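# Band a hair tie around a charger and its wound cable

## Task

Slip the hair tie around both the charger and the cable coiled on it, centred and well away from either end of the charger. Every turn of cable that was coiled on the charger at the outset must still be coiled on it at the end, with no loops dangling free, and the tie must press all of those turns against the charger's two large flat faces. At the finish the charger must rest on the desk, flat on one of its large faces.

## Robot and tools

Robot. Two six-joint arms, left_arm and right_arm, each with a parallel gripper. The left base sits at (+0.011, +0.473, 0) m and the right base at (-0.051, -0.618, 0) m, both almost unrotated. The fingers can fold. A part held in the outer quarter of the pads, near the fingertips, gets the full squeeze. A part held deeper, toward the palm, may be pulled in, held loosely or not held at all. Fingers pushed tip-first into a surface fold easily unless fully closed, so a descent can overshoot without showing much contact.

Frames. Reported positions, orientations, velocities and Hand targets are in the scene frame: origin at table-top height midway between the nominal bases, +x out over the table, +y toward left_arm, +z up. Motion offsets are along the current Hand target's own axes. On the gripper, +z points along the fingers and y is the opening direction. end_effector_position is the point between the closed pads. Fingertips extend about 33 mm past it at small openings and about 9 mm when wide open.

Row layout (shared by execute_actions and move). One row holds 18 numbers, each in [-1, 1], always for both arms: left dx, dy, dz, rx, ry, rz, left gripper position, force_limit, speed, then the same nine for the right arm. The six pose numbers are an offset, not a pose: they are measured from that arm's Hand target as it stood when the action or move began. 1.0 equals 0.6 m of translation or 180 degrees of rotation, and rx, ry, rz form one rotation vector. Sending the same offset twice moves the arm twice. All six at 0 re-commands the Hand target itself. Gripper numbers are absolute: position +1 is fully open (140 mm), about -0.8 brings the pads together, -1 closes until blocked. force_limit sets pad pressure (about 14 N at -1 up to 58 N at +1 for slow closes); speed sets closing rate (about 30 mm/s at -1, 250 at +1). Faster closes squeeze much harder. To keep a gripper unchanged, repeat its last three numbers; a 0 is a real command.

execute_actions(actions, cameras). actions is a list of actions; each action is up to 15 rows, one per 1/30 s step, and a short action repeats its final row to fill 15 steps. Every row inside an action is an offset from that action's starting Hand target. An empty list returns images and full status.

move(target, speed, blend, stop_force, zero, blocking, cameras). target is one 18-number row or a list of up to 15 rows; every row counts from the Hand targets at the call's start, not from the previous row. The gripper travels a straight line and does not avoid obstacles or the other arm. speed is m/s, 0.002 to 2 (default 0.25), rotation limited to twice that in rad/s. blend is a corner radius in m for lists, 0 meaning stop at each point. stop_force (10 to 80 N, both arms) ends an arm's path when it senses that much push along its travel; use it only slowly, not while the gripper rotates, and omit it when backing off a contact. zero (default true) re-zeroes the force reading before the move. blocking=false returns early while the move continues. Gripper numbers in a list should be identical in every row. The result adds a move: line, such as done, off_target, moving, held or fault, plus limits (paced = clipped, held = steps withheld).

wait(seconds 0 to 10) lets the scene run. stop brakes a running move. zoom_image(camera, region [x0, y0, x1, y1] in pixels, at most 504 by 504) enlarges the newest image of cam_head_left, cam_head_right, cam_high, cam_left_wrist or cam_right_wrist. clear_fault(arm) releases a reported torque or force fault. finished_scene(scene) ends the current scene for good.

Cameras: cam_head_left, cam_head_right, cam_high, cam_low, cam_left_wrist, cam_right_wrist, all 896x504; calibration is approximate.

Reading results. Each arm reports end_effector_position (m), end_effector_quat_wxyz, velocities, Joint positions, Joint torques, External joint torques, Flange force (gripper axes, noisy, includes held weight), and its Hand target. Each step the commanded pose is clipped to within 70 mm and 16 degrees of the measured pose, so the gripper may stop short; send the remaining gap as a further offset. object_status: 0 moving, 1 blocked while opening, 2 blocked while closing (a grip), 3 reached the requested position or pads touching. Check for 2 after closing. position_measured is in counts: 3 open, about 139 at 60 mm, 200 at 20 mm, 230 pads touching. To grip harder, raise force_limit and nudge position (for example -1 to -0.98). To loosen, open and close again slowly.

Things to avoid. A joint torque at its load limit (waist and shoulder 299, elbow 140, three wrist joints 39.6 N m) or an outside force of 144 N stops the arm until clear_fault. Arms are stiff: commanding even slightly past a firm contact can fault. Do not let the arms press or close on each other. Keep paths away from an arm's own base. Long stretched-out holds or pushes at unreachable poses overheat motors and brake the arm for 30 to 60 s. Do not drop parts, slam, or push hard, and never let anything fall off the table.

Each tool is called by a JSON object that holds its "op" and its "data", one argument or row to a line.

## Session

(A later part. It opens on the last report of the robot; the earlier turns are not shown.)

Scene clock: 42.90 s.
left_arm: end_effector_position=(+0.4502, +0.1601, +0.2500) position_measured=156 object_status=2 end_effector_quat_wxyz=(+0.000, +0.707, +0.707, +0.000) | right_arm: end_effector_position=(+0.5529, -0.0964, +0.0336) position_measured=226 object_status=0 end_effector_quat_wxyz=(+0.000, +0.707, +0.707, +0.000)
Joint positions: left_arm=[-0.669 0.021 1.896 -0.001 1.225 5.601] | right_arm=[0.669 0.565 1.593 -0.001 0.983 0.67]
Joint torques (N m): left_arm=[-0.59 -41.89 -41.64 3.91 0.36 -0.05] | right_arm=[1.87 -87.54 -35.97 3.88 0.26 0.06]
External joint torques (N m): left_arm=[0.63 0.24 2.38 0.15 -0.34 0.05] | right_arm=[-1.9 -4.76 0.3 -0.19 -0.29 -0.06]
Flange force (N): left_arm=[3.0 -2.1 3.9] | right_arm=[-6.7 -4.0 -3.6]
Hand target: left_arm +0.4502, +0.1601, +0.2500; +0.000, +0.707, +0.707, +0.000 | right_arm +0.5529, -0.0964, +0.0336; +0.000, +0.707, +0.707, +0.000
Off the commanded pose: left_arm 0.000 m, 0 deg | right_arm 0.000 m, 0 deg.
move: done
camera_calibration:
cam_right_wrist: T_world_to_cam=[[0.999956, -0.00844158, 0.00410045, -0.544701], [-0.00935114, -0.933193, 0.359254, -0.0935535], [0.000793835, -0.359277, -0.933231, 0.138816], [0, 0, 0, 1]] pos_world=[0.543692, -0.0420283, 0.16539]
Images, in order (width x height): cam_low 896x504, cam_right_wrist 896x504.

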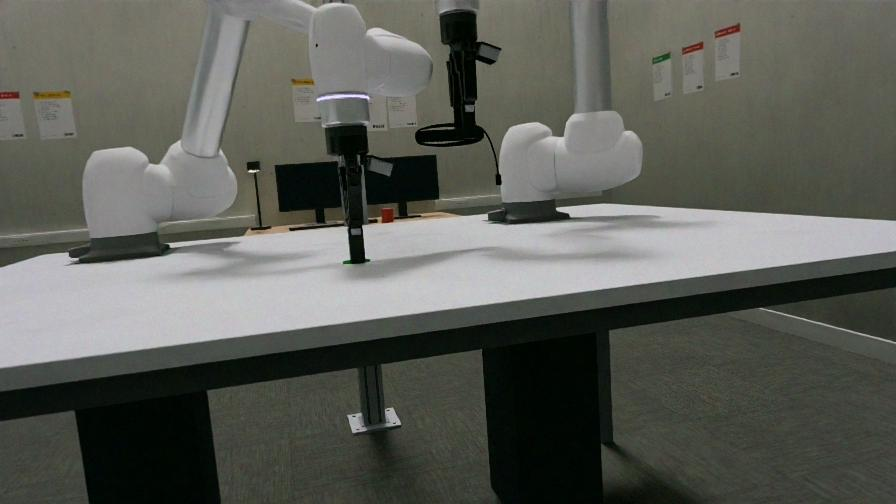

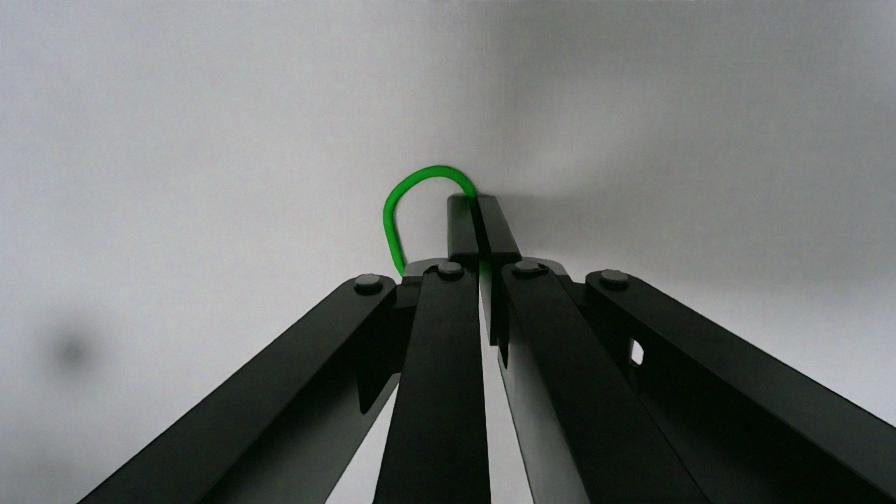

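{"op": "move", "data": {
  "target": [
    [0,0,0,0,0,0,-1,0.3,-1,0,0,-0.02,0,0,0,-1,-0.3,-1],
    [0,0,0,0,0,0,-1,0.3,-1,-0.15,-0.05,-0.27,0,0,0,-1,-0.3,-1]
  ],
  "speed": [0.04,0.2],
  "blend": [0.005,0],
  "cameras": ["cam_right_wrist","cam_low"]
}}

{"op": "zoom_image", "data": {
  "camera": "cam_right_wrist",
  "region": [340, 100, 600, 360]
}}

{"op": "zoom_image", "data": {
  "camera": "cam_low",
  "region": [240, 120, 380, 260]
}}

Scene clock: 44.70 s.
left_arm: end_effector_position=(+0.4502, +0.1601, +0.2500) position_measured=156 object_status=2 end_effector_quat_wxyz=(+0.000, +0.707, +0.707, +0.000) | right_arm: end_effector_position=(+0.5228, -0.1863, +0.1955) position_measured=226 object_status=2 end_effector_quat_wxyz=(+0.000, +0.707, +0.707, +0.000)
Joint positions: left_arm=[-0.669 0.021 1.896 -0.001 1.225 5.601] | right_arm=[0.597 0.328 1.63 -0.001 1.183 0.598]
Joint torques (N m): left_arm=[-0.33 -42.35 -41.38 3.88 0.53 0] | right_arm=[1.92 -70.75 -40.03 4.29 0.33 0.14]
External joint torques (N m): left_arm=[0.24 1.39 2.22 0.18 -0.51 0] | right_arm=[-1.84 -3.13 0.26 -0.17 -0.37 -0.14]
Flange force (N): left_arm=[1.2 -0.9 4.7] | right_arm=[-5.6 -2.8 -1.0]
Hand target: left_arm +0.4502, +0.1601, +0.2500; +0.000, +0.707, +0.707, +0.000 | right_arm +0.5228, -0.1863, +0.1956; +0.000, +0.707, +0.707, +0.000
Off the commanded pose: left_arm 0.000 m, 0 deg | right_arm 0.000 m, 0 deg.
move: done
camera_calibration:
cam_right_wrist: T_world_to_cam=[[0.999957, -0.00838247, 0.00397243, -0.515976], [-0.00925007, -0.933147, 0.359375, -0.235978], [0.000694408, -0.359397, -0.933185, 0.257651], [0, 0, 0, 1]] pos_world=[0.513592, -0.131928, 0.32729]
Images, in order (width x height): cam_low 896x504, cam_right_wrist 896x504.

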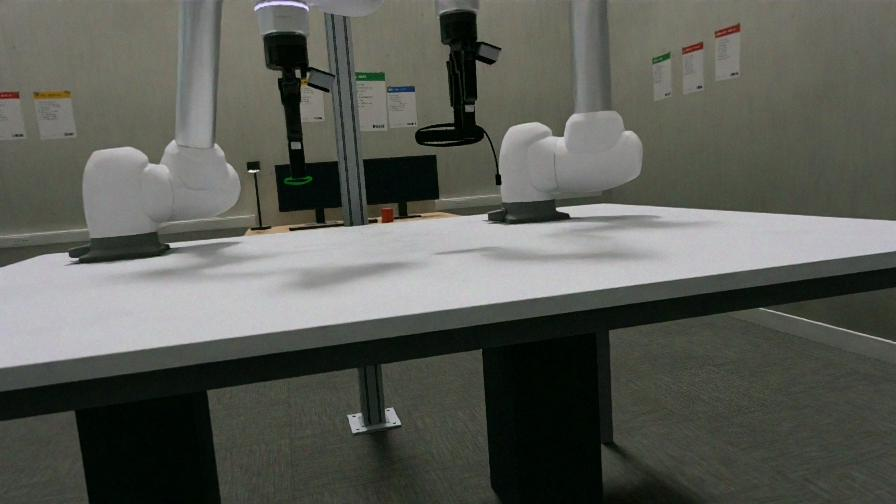

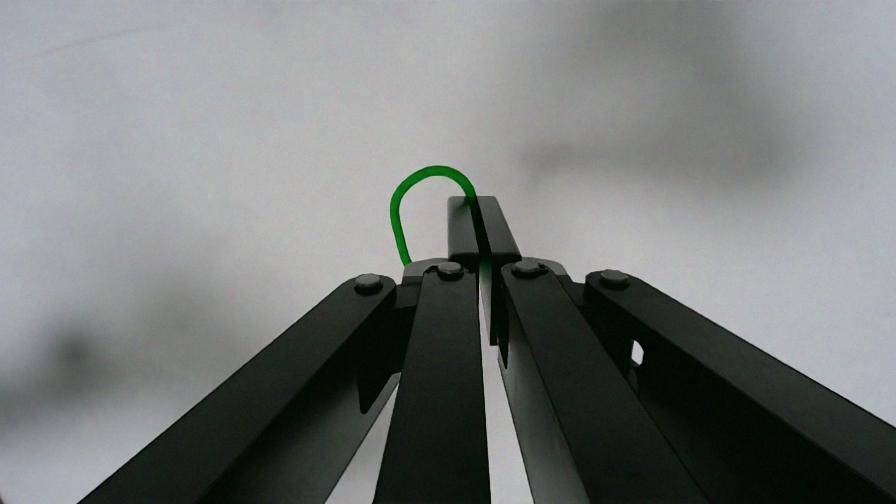

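Scaled by 1.938 from the camera's 896x504 image, which has a finer 1280x720 frame.

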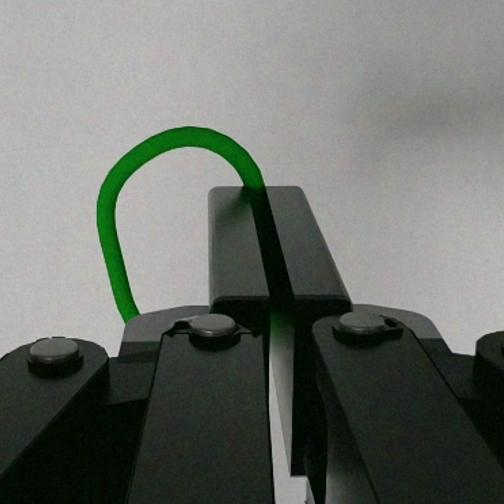

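Scaled by 3.600 from the camera's 896x504 image, which has a finer 1280x720 frame.

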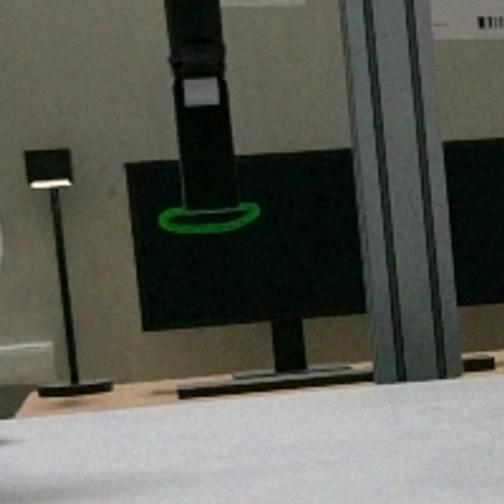

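{"op": "move", "data": {
  "target": [
    [-0.1668,-0.0837,0.25,0,0,-0.999,-1,0.3,-1,0,0,0.1925,0,0,0,-1,-0.3,-1],
    [-0.1668,-0.0837,0.3577,0,0,-0.999,-1,0.3,-1,0,0,0.2683,0,0,0,-1,-0.3,-1]
  ],
  "speed": [0.5,0.05],
  "blend": [0.005,0],
  "cameras": ["all"]
}}

{"op": "zoom_image", "data": {
  "camera": "cam_low",
  "region": [260, 140, 500, 290]
}}

{"op": "zoom_image", "data": {
  "camera": "cam_head_right",
  "region": [310, 320, 570, 460]
}}

Scene clock: 51.10 s.
left_arm: end_effector_position=(+0.4112, +0.0828, +0.1341) position_measured=156 object_status=2 end_effector_quat_wxyz=(-0.006, -0.410, +0.912, -0.002) | right_arm: end_effector_position=(+0.5228, -0.1863, +0.0963) position_measured=226 object_status=2 end_effector_quat_wxyz=(+0.000, +0.707, +0.707, +0.000)
Joint positions: left_arm=[-0.813 0.14 1.997 -0.016 1.005 3.049] | right_arm=[0.597 0.401 1.724 -0.001 1.016 0.598]
Joint torques (N m): left_arm=[-1.39 -50.09 -37.17 3.6 0.55 -0.11] | right_arm=[2.19 -74.14 -36.88 3.97 0.3 0.06]
External joint torques (N m): left_arm=[1.3 0.72 2.02 -0.07 -0.57 0.1] | right_arm=[-2.15 -3.89 0.28 -0.18 -0.34 -0.06]
Flange force (N): left_arm=[-2.6 2.4 3.8] | right_arm=[-6.3 -3.2 -2.6]
Hand target: left_arm +0.4112, +0.0828, +0.1341; -0.006, -0.410, +0.912, -0.002 (not the last commanded pose) | right_arm +0.5228, -0.1863, +0.0963; +0.000, +0.707, +0.707, +0.000 (not the last commanded pose)
Off the commanded pose: left_arm 0.102 m, 41 deg | right_arm 0.062 m, 0 deg.
move: held (left_arm; a check stopped the path), off_target (right_arm; braked when a check withheld steps of left_arm); path passed 0 of 2 targets; limits=held
pose unreachable (left arm): on one or more control steps of this call, first in action 0 (counted from 0), this arm could not follow its commanded pose, so it was not sent that pose on those steps. It may still have moved: this result reports where it is.
cause: moving toward the commanded pose would bring a part of the arm too close to another arm (a part of this arm just beyond joint 5 (wrist pitch) and a part of the right arm just beyond its joint 4 (forearm roll), 9 mm apart when this arm was first held).
camera_calibration:
cam_left_wrist: T_world_to_cam=[[-0.749197, 0.662346, -0.00126977, 0.264077], [0.622194, 0.704434, 0.341537, -0.355253], [0.22711, 0.255088, -0.939868, 0.150371], [0, 0, 0, 1]] pos_world=[0.384731, 0.0369841, 0.262996]
cam_right_wrist: T_world_to_cam=[[0.999956, -0.00844158, 0.00410045, -0.51562], [-0.00935114, -0.933193, 0.359254, -0.200384], [0.000793835, -0.359277, -0.933231, 0.165112], [0, 0, 0, 1]] pos_world=[0.513592, -0.132028, 0.22819]

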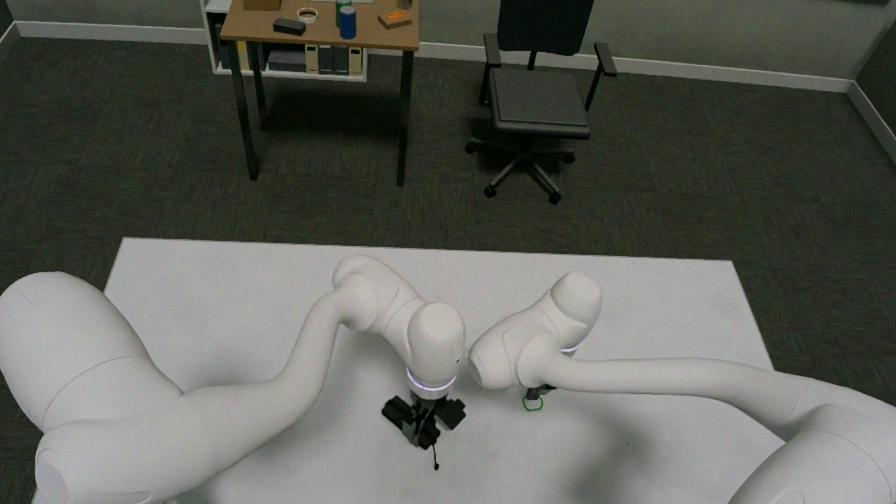

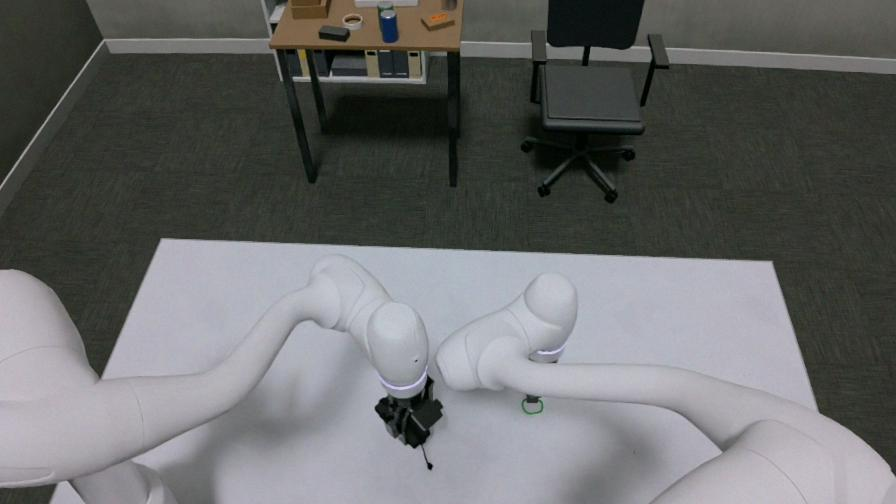

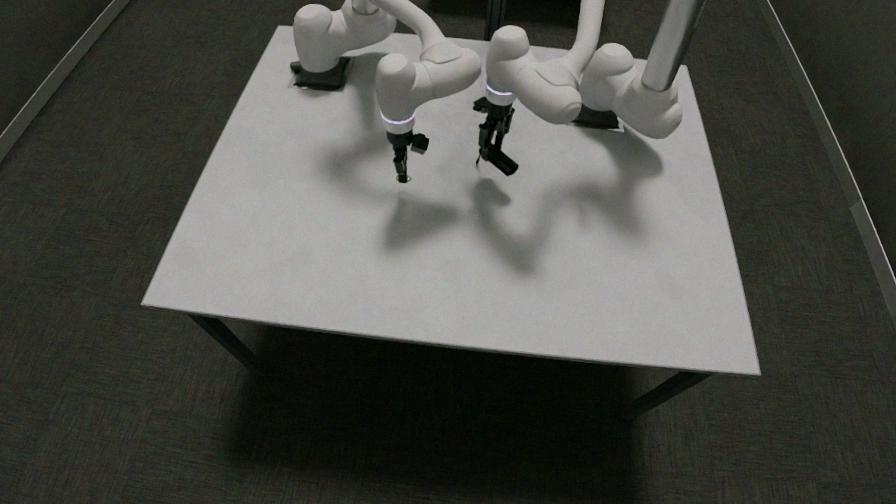

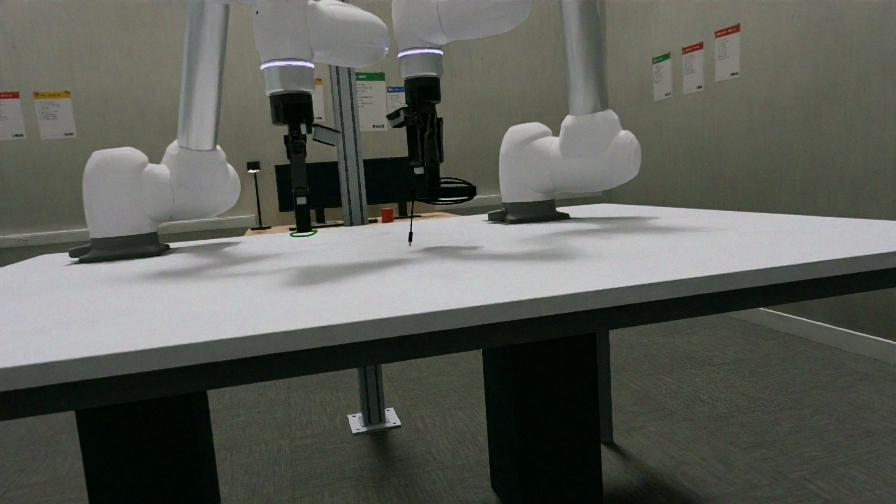

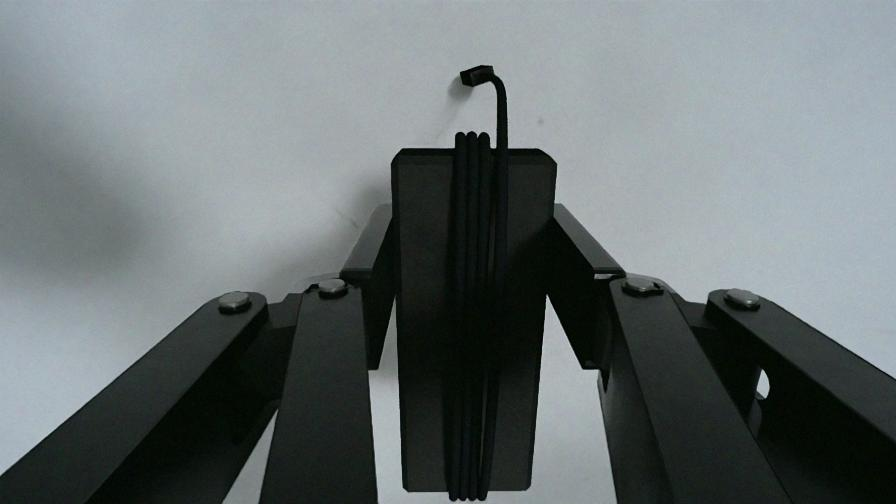

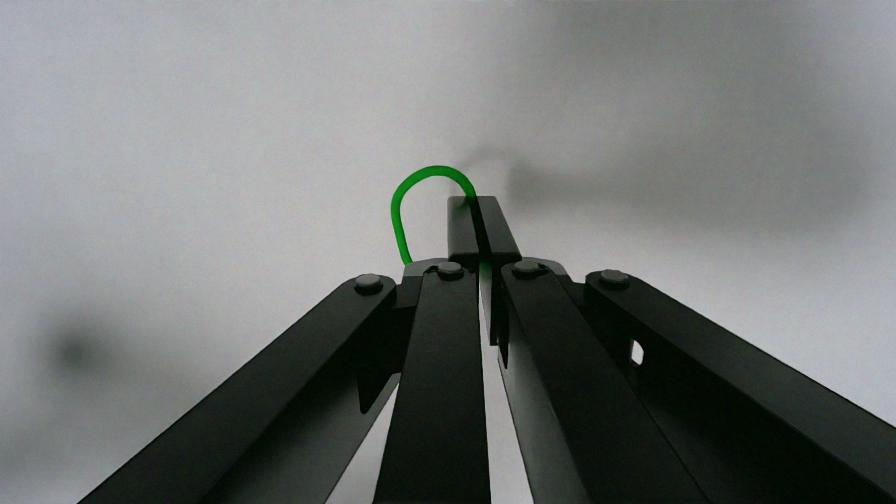

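Scaled by 2.100 from the camera's 896x504 image, which has a finer 1280x720 frame.

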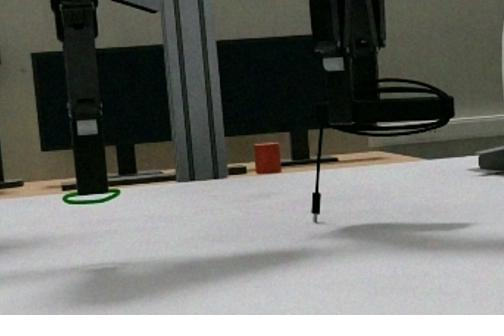

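Scaled by 1.938 from the camera's 896x504 image, which has a finer 1280x720 frame.

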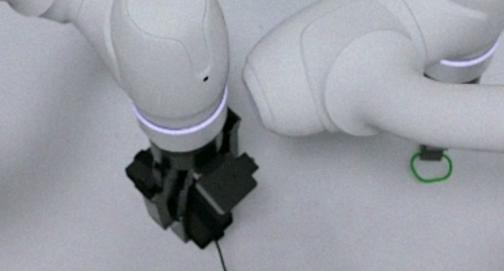

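{"op": "move", "data": {
  "target": [
    [-0.106,0.0745,0,0,0,-0.231,-1,0.3,-1,0,0,0.05,0,0,0,-1,-0.3,-1],
    [-0.106,0.0745,0.1643,0,0,-0.231,-1,0.3,-1,0,0,0.103,0,0,0,-1,-0.3,-1]
  ],
  "speed": [0.3,0.06],
  "blend": [0.005,0],
  "cameras": ["cam_left_wrist","cam_right_wrist","cam_low","cam_head_left"]
}}

{"op": "zoom_image", "data": {
  "camera": "cam_low",
  "region": [380, 150, 540, 270]
}}

{"op": "zoom_image", "data": {
  "camera": "cam_right_wrist",
  "region": [340, 100, 600, 360]
}}

Scene clock: 55.03 s.
left_arm: end_effector_position=(+0.4189, +0.1592, +0.0348) position_measured=156 object_status=2 end_effector_quat_wxyz=(+0.007, +0.707, -0.707, +0.000) | right_arm: end_effector_position=(+0.5229, -0.1863, +0.0345) position_measured=226 object_status=2 end_effector_quat_wxyz=(+0.000, +0.707, +0.707, +0.000)
Joint positions: left_arm=[-0.701 0.192 2.161 -0.019 0.79 2.44] | right_arm=[0.597 0.459 1.769 -0.001 0.914 0.598]
Joint torques (N m): left_arm=[-0.62 -45.84 -28.75 2.72 0.12 0.07] | right_arm=[1.9 -76.77 -34.49 3.7 0.29 0.07]
External joint torques (N m): left_arm=[0.57 -3.21 -0.82 0.26 -0.15 -0.07] | right_arm=[-1.65 -4.27 0.44 -0.17 -0.33 -0.07]
Flange force (N): left_arm=[-2.5 1.8 -4.7] | right_arm=[-6.1 -4.1 -3.5]
Hand target: left_arm +0.4189, +0.1592, +0.0348; +0.007, +0.707, -0.707, +0.000 | right_arm +0.5229, -0.1863, +0.0345; +0.000, +0.707, +0.707, +0.000
Off the commanded pose: left_arm 0.000 m, 0 deg | right_arm 0.000 m, 0 deg.
move: done
camera_calibration:
cam_left_wrist: T_world_to_cam=[[-0.999972, -0.00173403, 0.00733601, 0.429641], [0.000906156, 0.938475, 0.345347, -0.156985], [-0.0074835, 0.345344, -0.938446, 0.11968], [0, 0, 0, 1]] pos_world=[0.430667, 0.10674, 0.163375]
cam_right_wrist: T_world_to_cam=[[0.999956, -0.00844158, 0.00410045, -0.515467], [-0.00935114, -0.933193, 0.359254, -0.178181], [0.000793835, -0.359277, -0.933231, 0.107438], [0, 0, 0, 1]] pos_world=[0.513692, -0.132028, 0.16639]
Images, in order (width x height): cam_head_left 896x504, cam_low 896x504, cam_left_wrist 896x504, cam_right_wrist 896x504.

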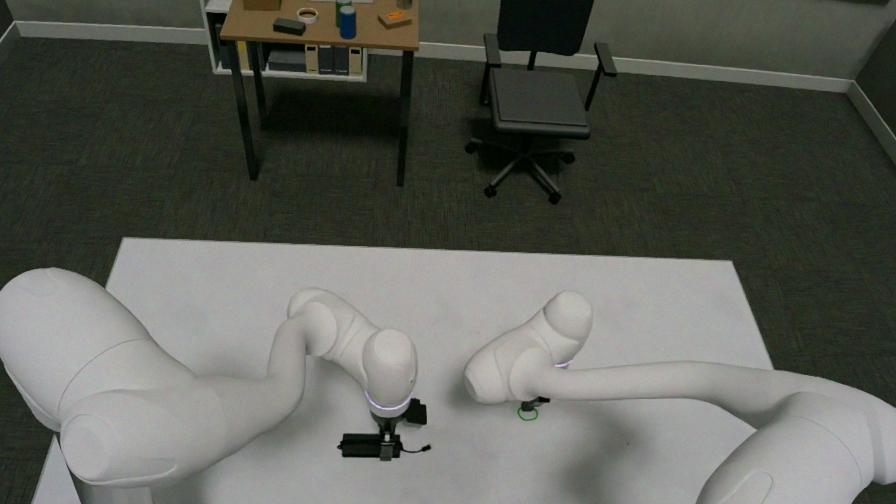

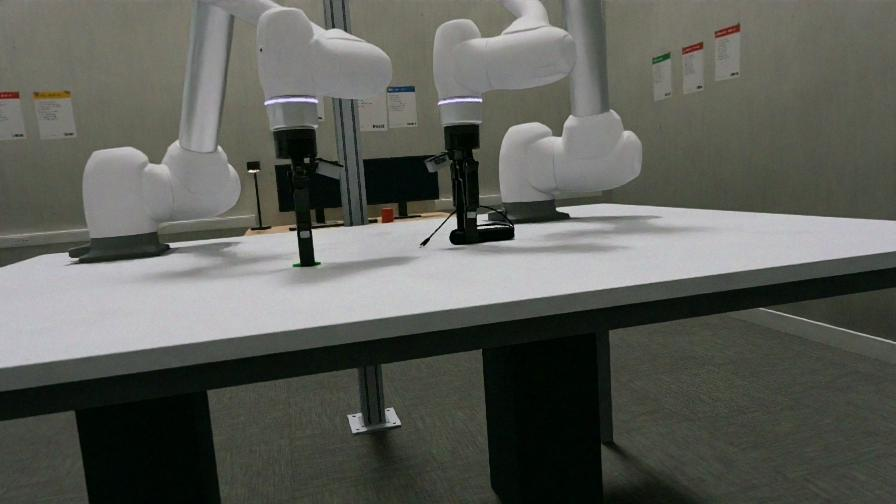

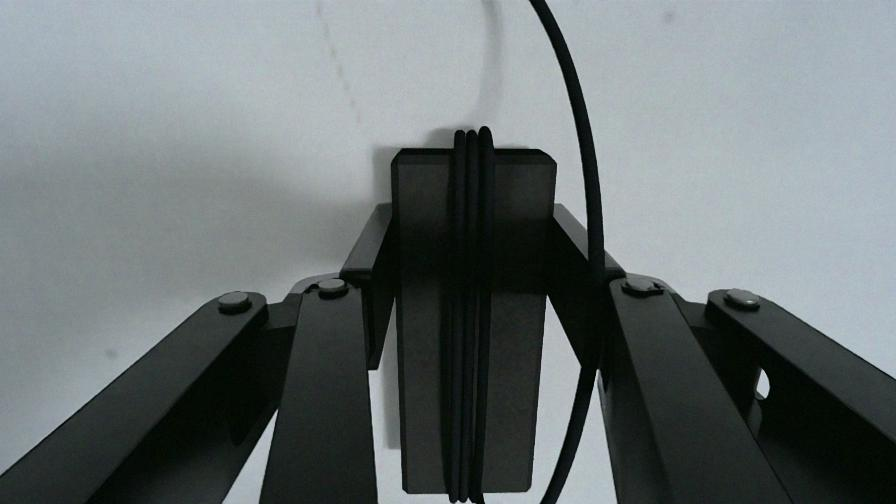

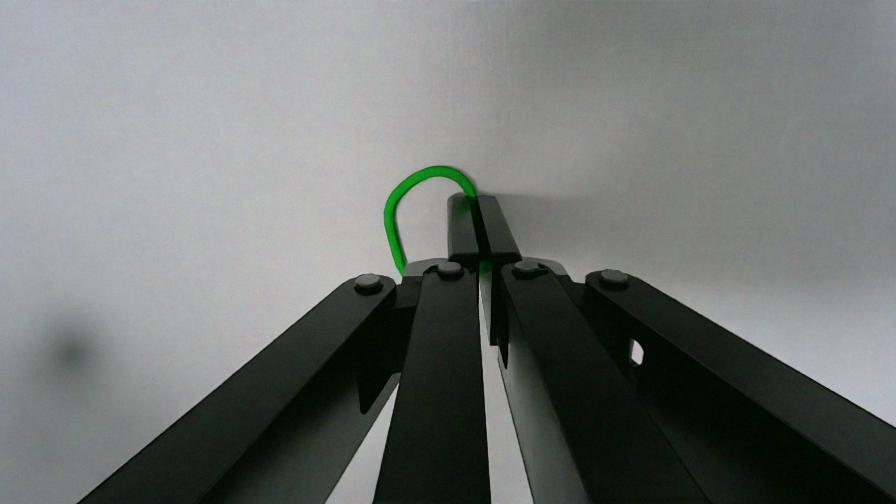

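Scaled by 3.150 from the camera's 896x504 image, which has a finer 1280x720 frame.

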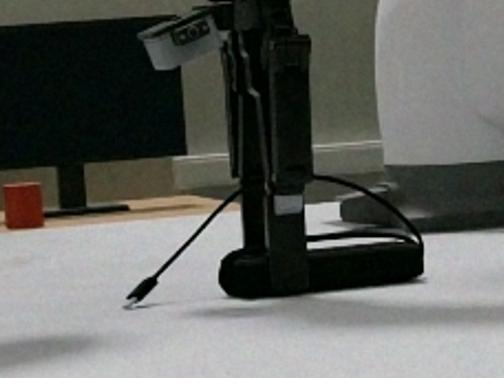

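Scaled by 1.938 from the camera's 896x504 image, which has a finer 1280x720 frame.

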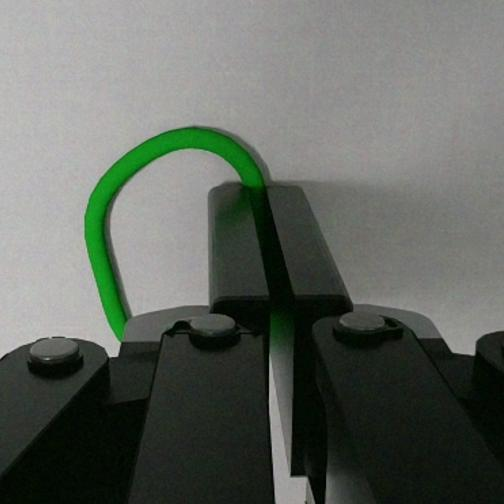

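{"op": "move", "data": {
  "target": [0,-0.033,-0.16,0,0,0,-1,0.3,-1,0,0,0,0,0,0,-1,-0.3,-1],
  "speed": 0.12,
  "cameras": ["cam_left_wrist","cam_low","cam_head_right"]
}}

{"op": "zoom_image", "data": {
  "camera": "cam_low",
  "region": [380, 110, 540, 270]
}}

{"op": "zoom_image", "data": {
  "camera": "cam_left_wrist",
  "region": [340, 0, 680, 504]
}}

Scene clock: 57.23 s.
left_arm: end_effector_position=(+0.4397, +0.1601, +0.1305) position_measured=156 object_status=2 end_effector_quat_wxyz=(+0.007, +0.707, -0.707, +0.000) | right_arm: end_effector_position=(+0.5229, -0.1863, +0.0345) position_measured=226 object_status=2 end_effector_quat_wxyz=(+0.000, +0.707, +0.707, +0.000)
Joint positions: left_arm=[-0.674 0.102 2.048 -0.016 0.993 2.462] | right_arm=[0.597 0.459 1.769 -0.001 0.914 0.598]
Joint torques (N m): left_arm=[-0.54 -45.86 -37 3.47 0.43 -0.08] | right_arm=[1.84 -77.06 -34.42 3.7 0.24 0.08]
External joint torques (N m): left_arm=[0.54 0.61 2.12 0.05 -0.46 0.08] | right_arm=[-1.83 -3.68 0.44 -0.19 -0.28 -0.08]
Flange force (N): left_arm=[-2.6 1.5 3.7] | right_arm=[-5.8 -3.2 -3.0]
Hand target: left_arm +0.4397, +0.1601, +0.1306; +0.007, +0.707, -0.707, +0.000 | right_arm +0.5229, -0.1863, +0.0345; +0.000, +0.707, +0.707, +0.000
Off the commanded pose: left_arm 0.000 m, 0 deg | right_arm 0.000 m, 0 deg.
move: done
camera_calibration:
cam_left_wrist: T_world_to_cam=[[-0.999971, -0.00167216, 0.00746327, 0.449599], [0.00100887, 0.938442, 0.345435, -0.190963], [-0.00758147, 0.345432, -0.938413, 0.209359], [0, 0, 0, 1]] pos_world=[0.451366, 0.107641, 0.259075]
Images, in order (width x height): cam_head_right 896x504, cam_low 896x504, cam_left_wrist 896x504.

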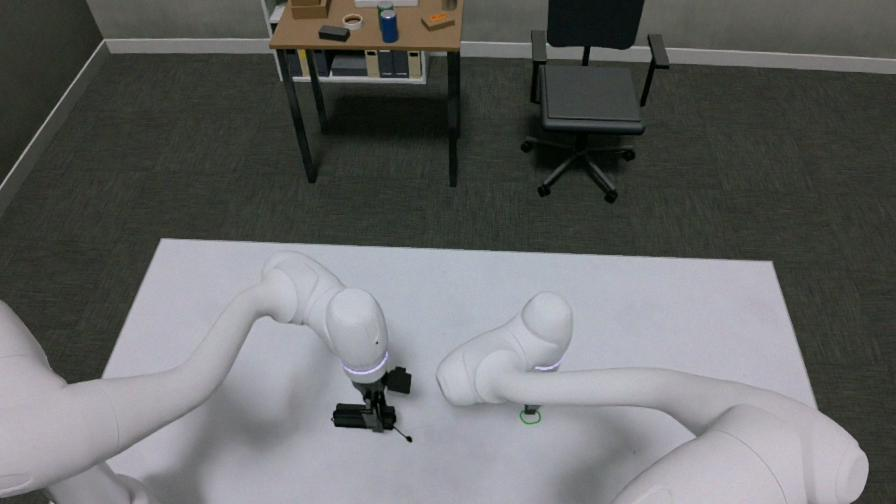

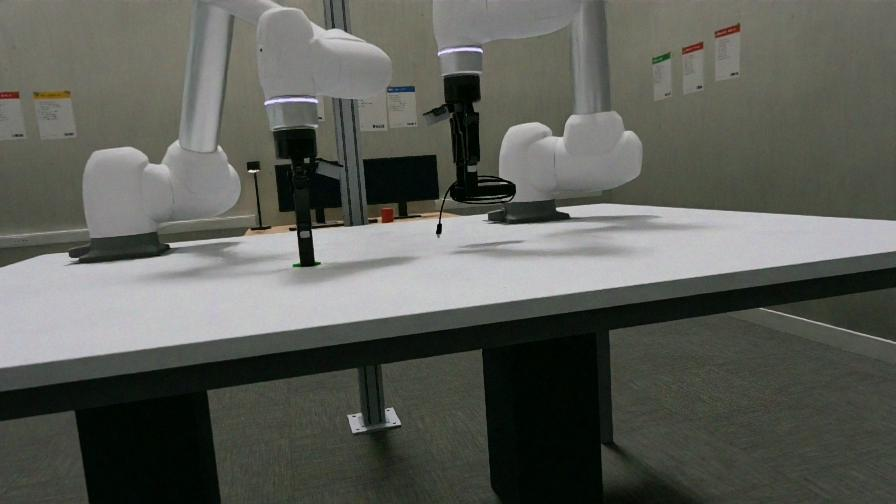

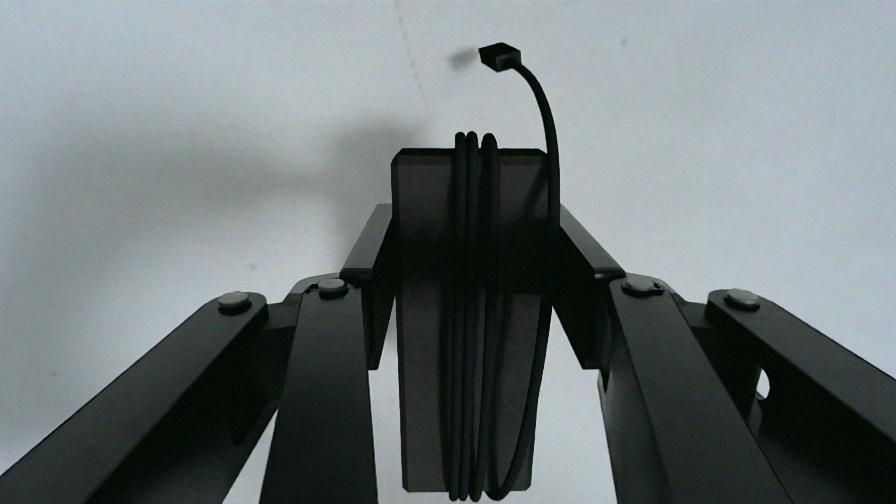

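Scaled by 3.150 from the camera's 896x504 image, which has a finer 1280x720 frame.

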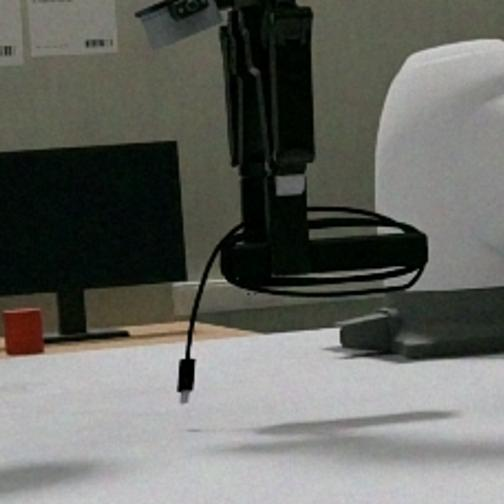

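Scaled by 1.000.

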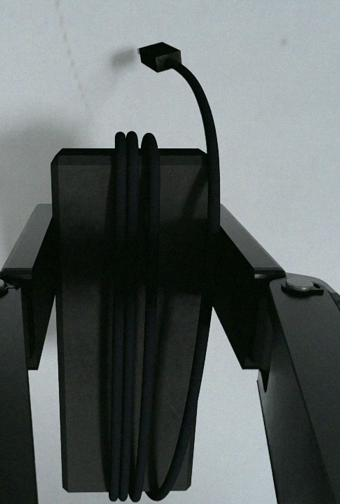

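{"op": "move", "data": {
  "target": [
    [0,0,-0.1167,0,0,0,-1,0.3,-1,0,0,-0.05,0,0,0,-1,-0.3,-1],
    [0,0,-0.1167,-0.2778,0,0,-1,0.3,-1,-0.1895,-0.0715,-0.05,0,0,0,-1,-0.3,-1],
    [0,0,-0.1167,-0.2778,0,0,-1,0.3,-1,-0.1895,-0.0715,0.0,0,0,0,-1,-0.3,-1]
  ],
  "speed": [0.15,0.3,0.05],
  "blend": [0.01,0.005,0],
  "cameras": ["cam_left_wrist","cam_right_wrist","cam_low","cam_head_right"]
}}

{"op": "zoom_image", "data": {
  "camera": "cam_left_wrist",
  "region": [340, 0, 680, 504]
}}

Scene clock: 62.27 s.
left_arm: end_effector_position=(+0.4404, +0.1607, +0.2006) position_measured=156 object_status=2 end_effector_quat_wxyz=(+0.305, +0.638, -0.641, -0.299) | right_arm: end_effector_position=(+0.4799, -0.3000, +0.0346) position_measured=226 object_status=2 end_effector_quat_wxyz=(+0.000, +0.707, +0.707, +0.000)
Joint positions: left_arm=[-0.457 0.465 1.662 -0.376 1.82 2.738] | right_arm=[0.484 0.33 1.969 -0.001 0.842 0.485]
Joint torques (N m): left_arm=[-0.96 -80.07 -33.86 2 3.22 -0.07] | right_arm=[1.82 -63.15 -32.31 3.52 0.19 0.08]
External joint torques (N m): left_arm=[0.93 0.89 1.03 0.52 -1.29 0.11] | right_arm=[-1.72 -3.08 0.28 -0.2 -0.23 -0.08]
Flange force (N): left_arm=[-2.1 -1.9 3.3] | right_arm=[-5.0 -2.7 -3.0]
Hand target: left_arm +0.4404, +0.1607, +0.2006; +0.305, +0.638, -0.641, -0.299 | right_arm +0.4799, -0.3000, +0.0345; +0.000, +0.707, +0.707, +0.000
Off the commanded pose: left_arm 0.000 m, 0 deg | right_arm 0.000 m, 0 deg.
move: done
camera_calibration:
cam_left_wrist: T_world_to_cam=[[-0.637019, 0.00568457, 0.770827, 0.135658], [0.271641, 0.937482, 0.217573, -0.309111], [-0.7214, 0.347987, -0.598738, 0.520652], [0, 0, 0, 1]] pos_world=[0.545983, 0.107835, 0.27442]
cam_right_wrist: T_world_to_cam=[[0.999956, -0.00844158, 0.00410045, -0.473428], [-0.00935114, -0.933193, 0.359254, -0.284629], [0.000793835, -0.359277, -0.933231, 0.0667517], [0, 0, 0, 1]] pos_world=[0.470692, -0.245628, 0.16649]
Images, in order (width x height): cam_head_right 896x504, cam_low 896x504, cam_left_wrist 896x504, cam_right_wrist 896x504.

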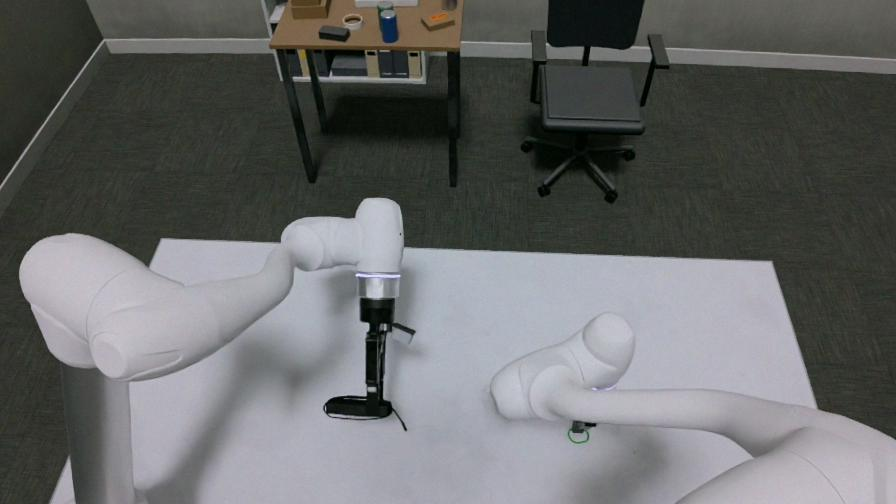

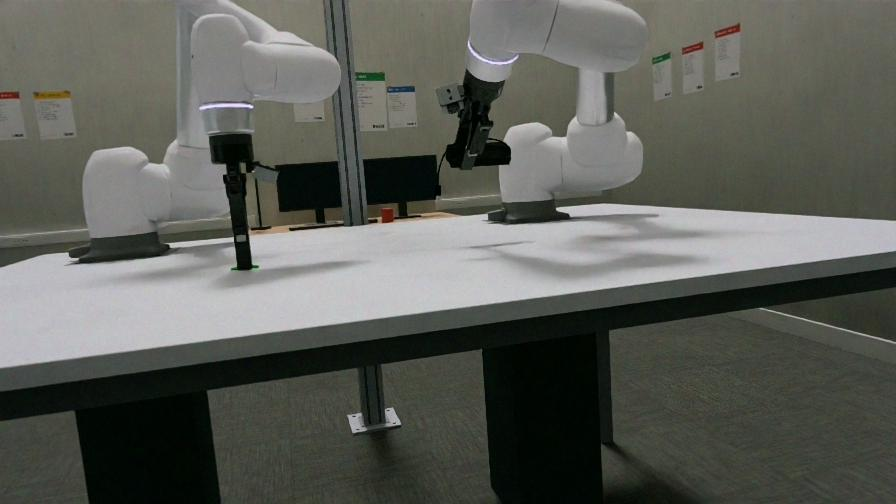

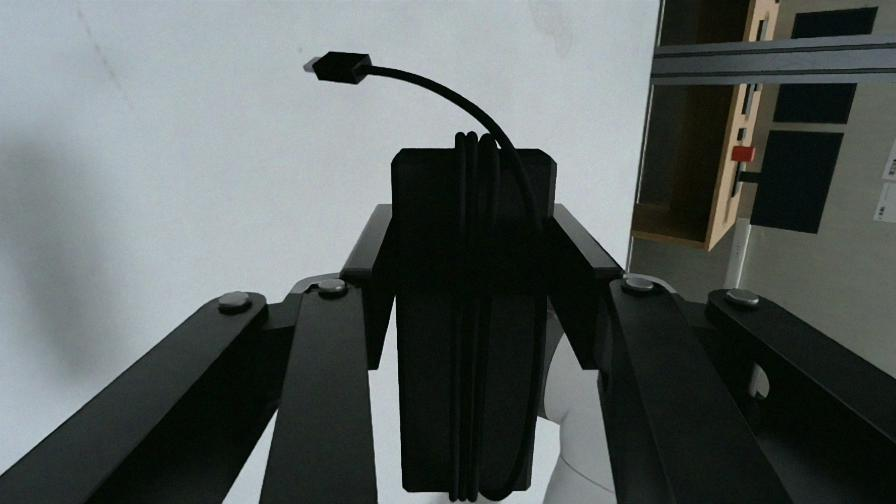

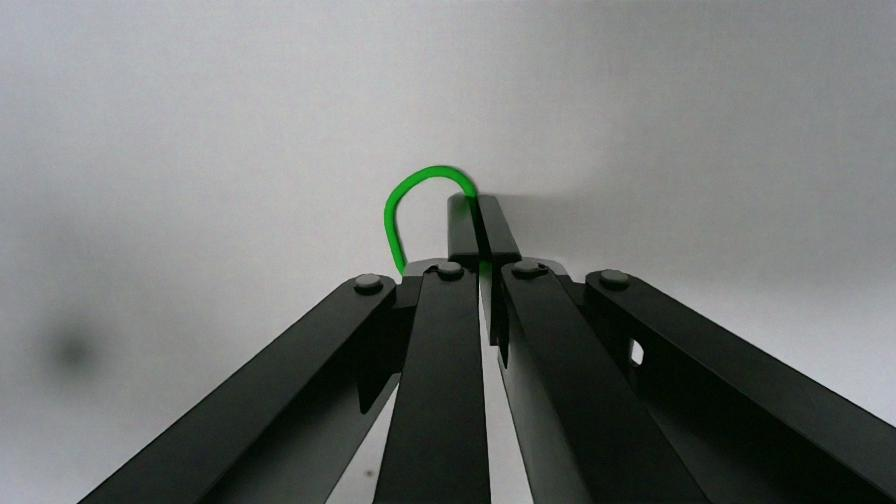

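Scaled by 1.000.

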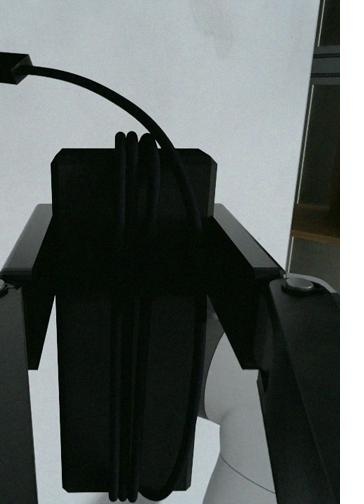

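{"op": "move", "data": {
  "target": [
    [0,0,0,-0.1389,0,0,-1,0.3,-1,0,0,0,0,0,0,-0.43,-0.3,-0.8],
    [0,0,0,-0.1389,0,0,-1,0.3,-1,0,0,-0.07,0,0,0,-0.43,-0.3,-0.8]
  ],
  "speed": [0.2,0.1],
  "cameras": ["cam_left_wrist","cam_right_wrist","cam_low"]
}}

{"op": "zoom_image", "data": {
  "camera": "cam_left_wrist",
  "region": [340, 0, 680, 504]
}}

Scene clock: 64.87 s.
left_arm: end_effector_position=(+0.4404, +0.1607, +0.2006) position_measured=156 object_status=2 end_effector_quat_wxyz=(+0.436, +0.557, -0.561, -0.430) | right_arm: end_effector_position=(+0.4798, -0.3000, +0.0765) position_measured=183 object_status=3 end_effector_quat_wxyz=(+0.000, +0.707, +0.707, +0.000)
Joint positions: left_arm=[-0.422 0.665 1.598 -0.501 2.113 2.76] | right_arm=[0.484 0.283 1.939 -0.001 0.92 0.485]
Joint torques (N m): left_arm=[-0.86 -92.96 -29.46 1.45 3.91 -0.03] | right_arm=[1.89 -60.37 -34.54 3.7 0.13 0.08]
External joint torques (N m): left_arm=[0.92 0.49 0.91 0.55 -1.44 0.07] | right_arm=[-1.88 -3.21 0.48 -0.17 -0.15 -0.08]
Flange force (N): left_arm=[-2.4 -2.2 3.0] | right_arm=[-5.6 -3.2 -2.7]
Hand target: left_arm +0.4404, +0.1607, +0.2006; +0.436, +0.557, -0.561, -0.430 | right_arm +0.4798, -0.3000, +0.0765; +0.000, +0.707, +0.707, +0.000
Off the commanded pose: left_arm 0.000 m, 0 deg | right_arm 0.000 m, 0 deg.
move: done
camera_calibration:
cam_left_wrist: T_world_to_cam=[[-0.251554, 0.00782188, 0.967812, -0.0739136], [0.341802, 0.936251, 0.0812746, -0.312535], [-0.905479, 0.351245, -0.238191, 0.528818], [0, 0, 0, 1]] pos_world=[0.567066, 0.107444, 0.222895]
cam_right_wrist: T_world_to_cam=[[0.999956, -0.00847692, 0.00400691, -0.47359], [-0.00935051, -0.933193, 0.359255, -0.299776], [0.00069384, -0.359277, -0.933231, 0.105865], [0, 0, 0, 1]] pos_world=[0.470693, -0.245728, 0.20839]
Images, in order (width x height): cam_low 896x504, cam_left_wrist 896x504, cam_right_wrist 896x504.

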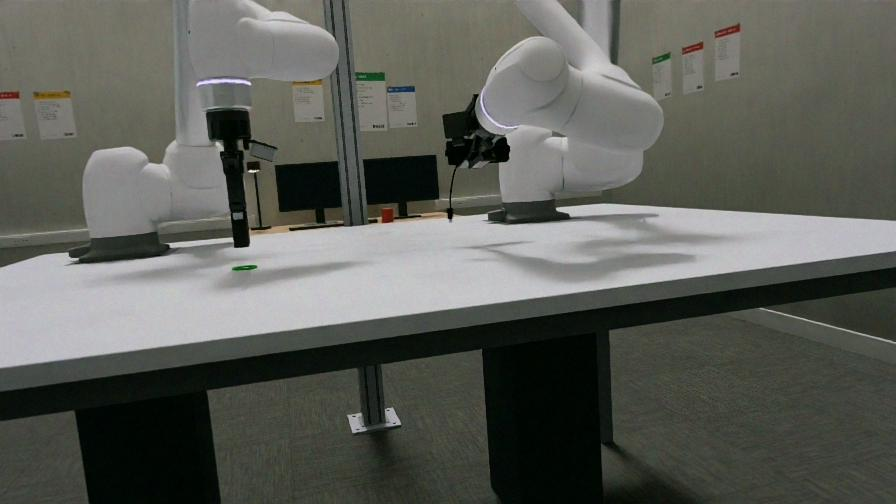

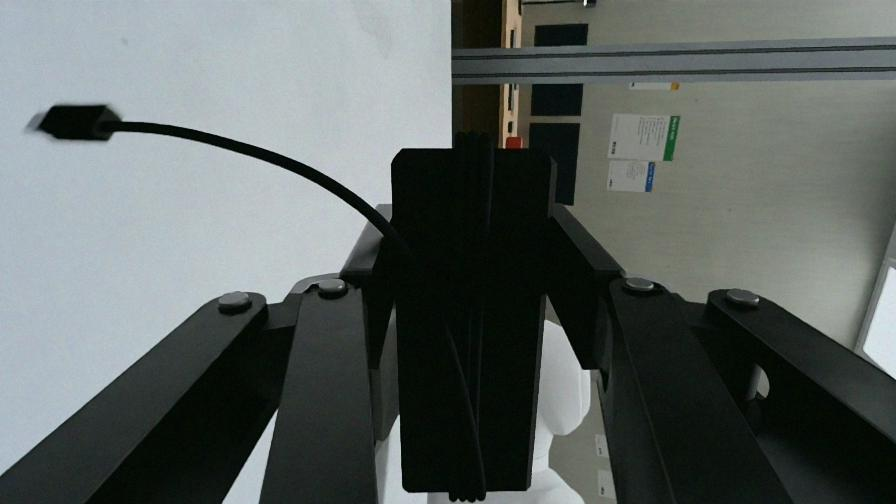

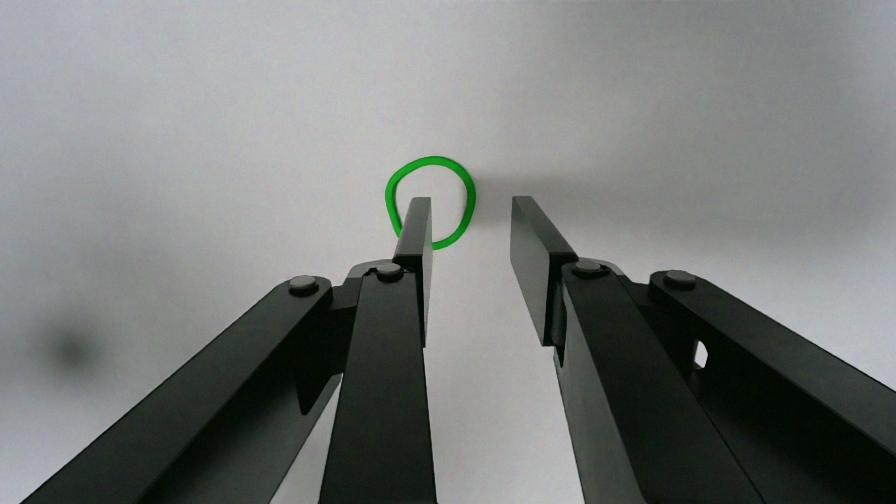

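Scaled by 1.000.

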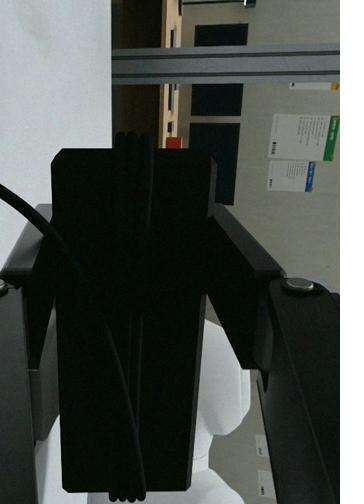

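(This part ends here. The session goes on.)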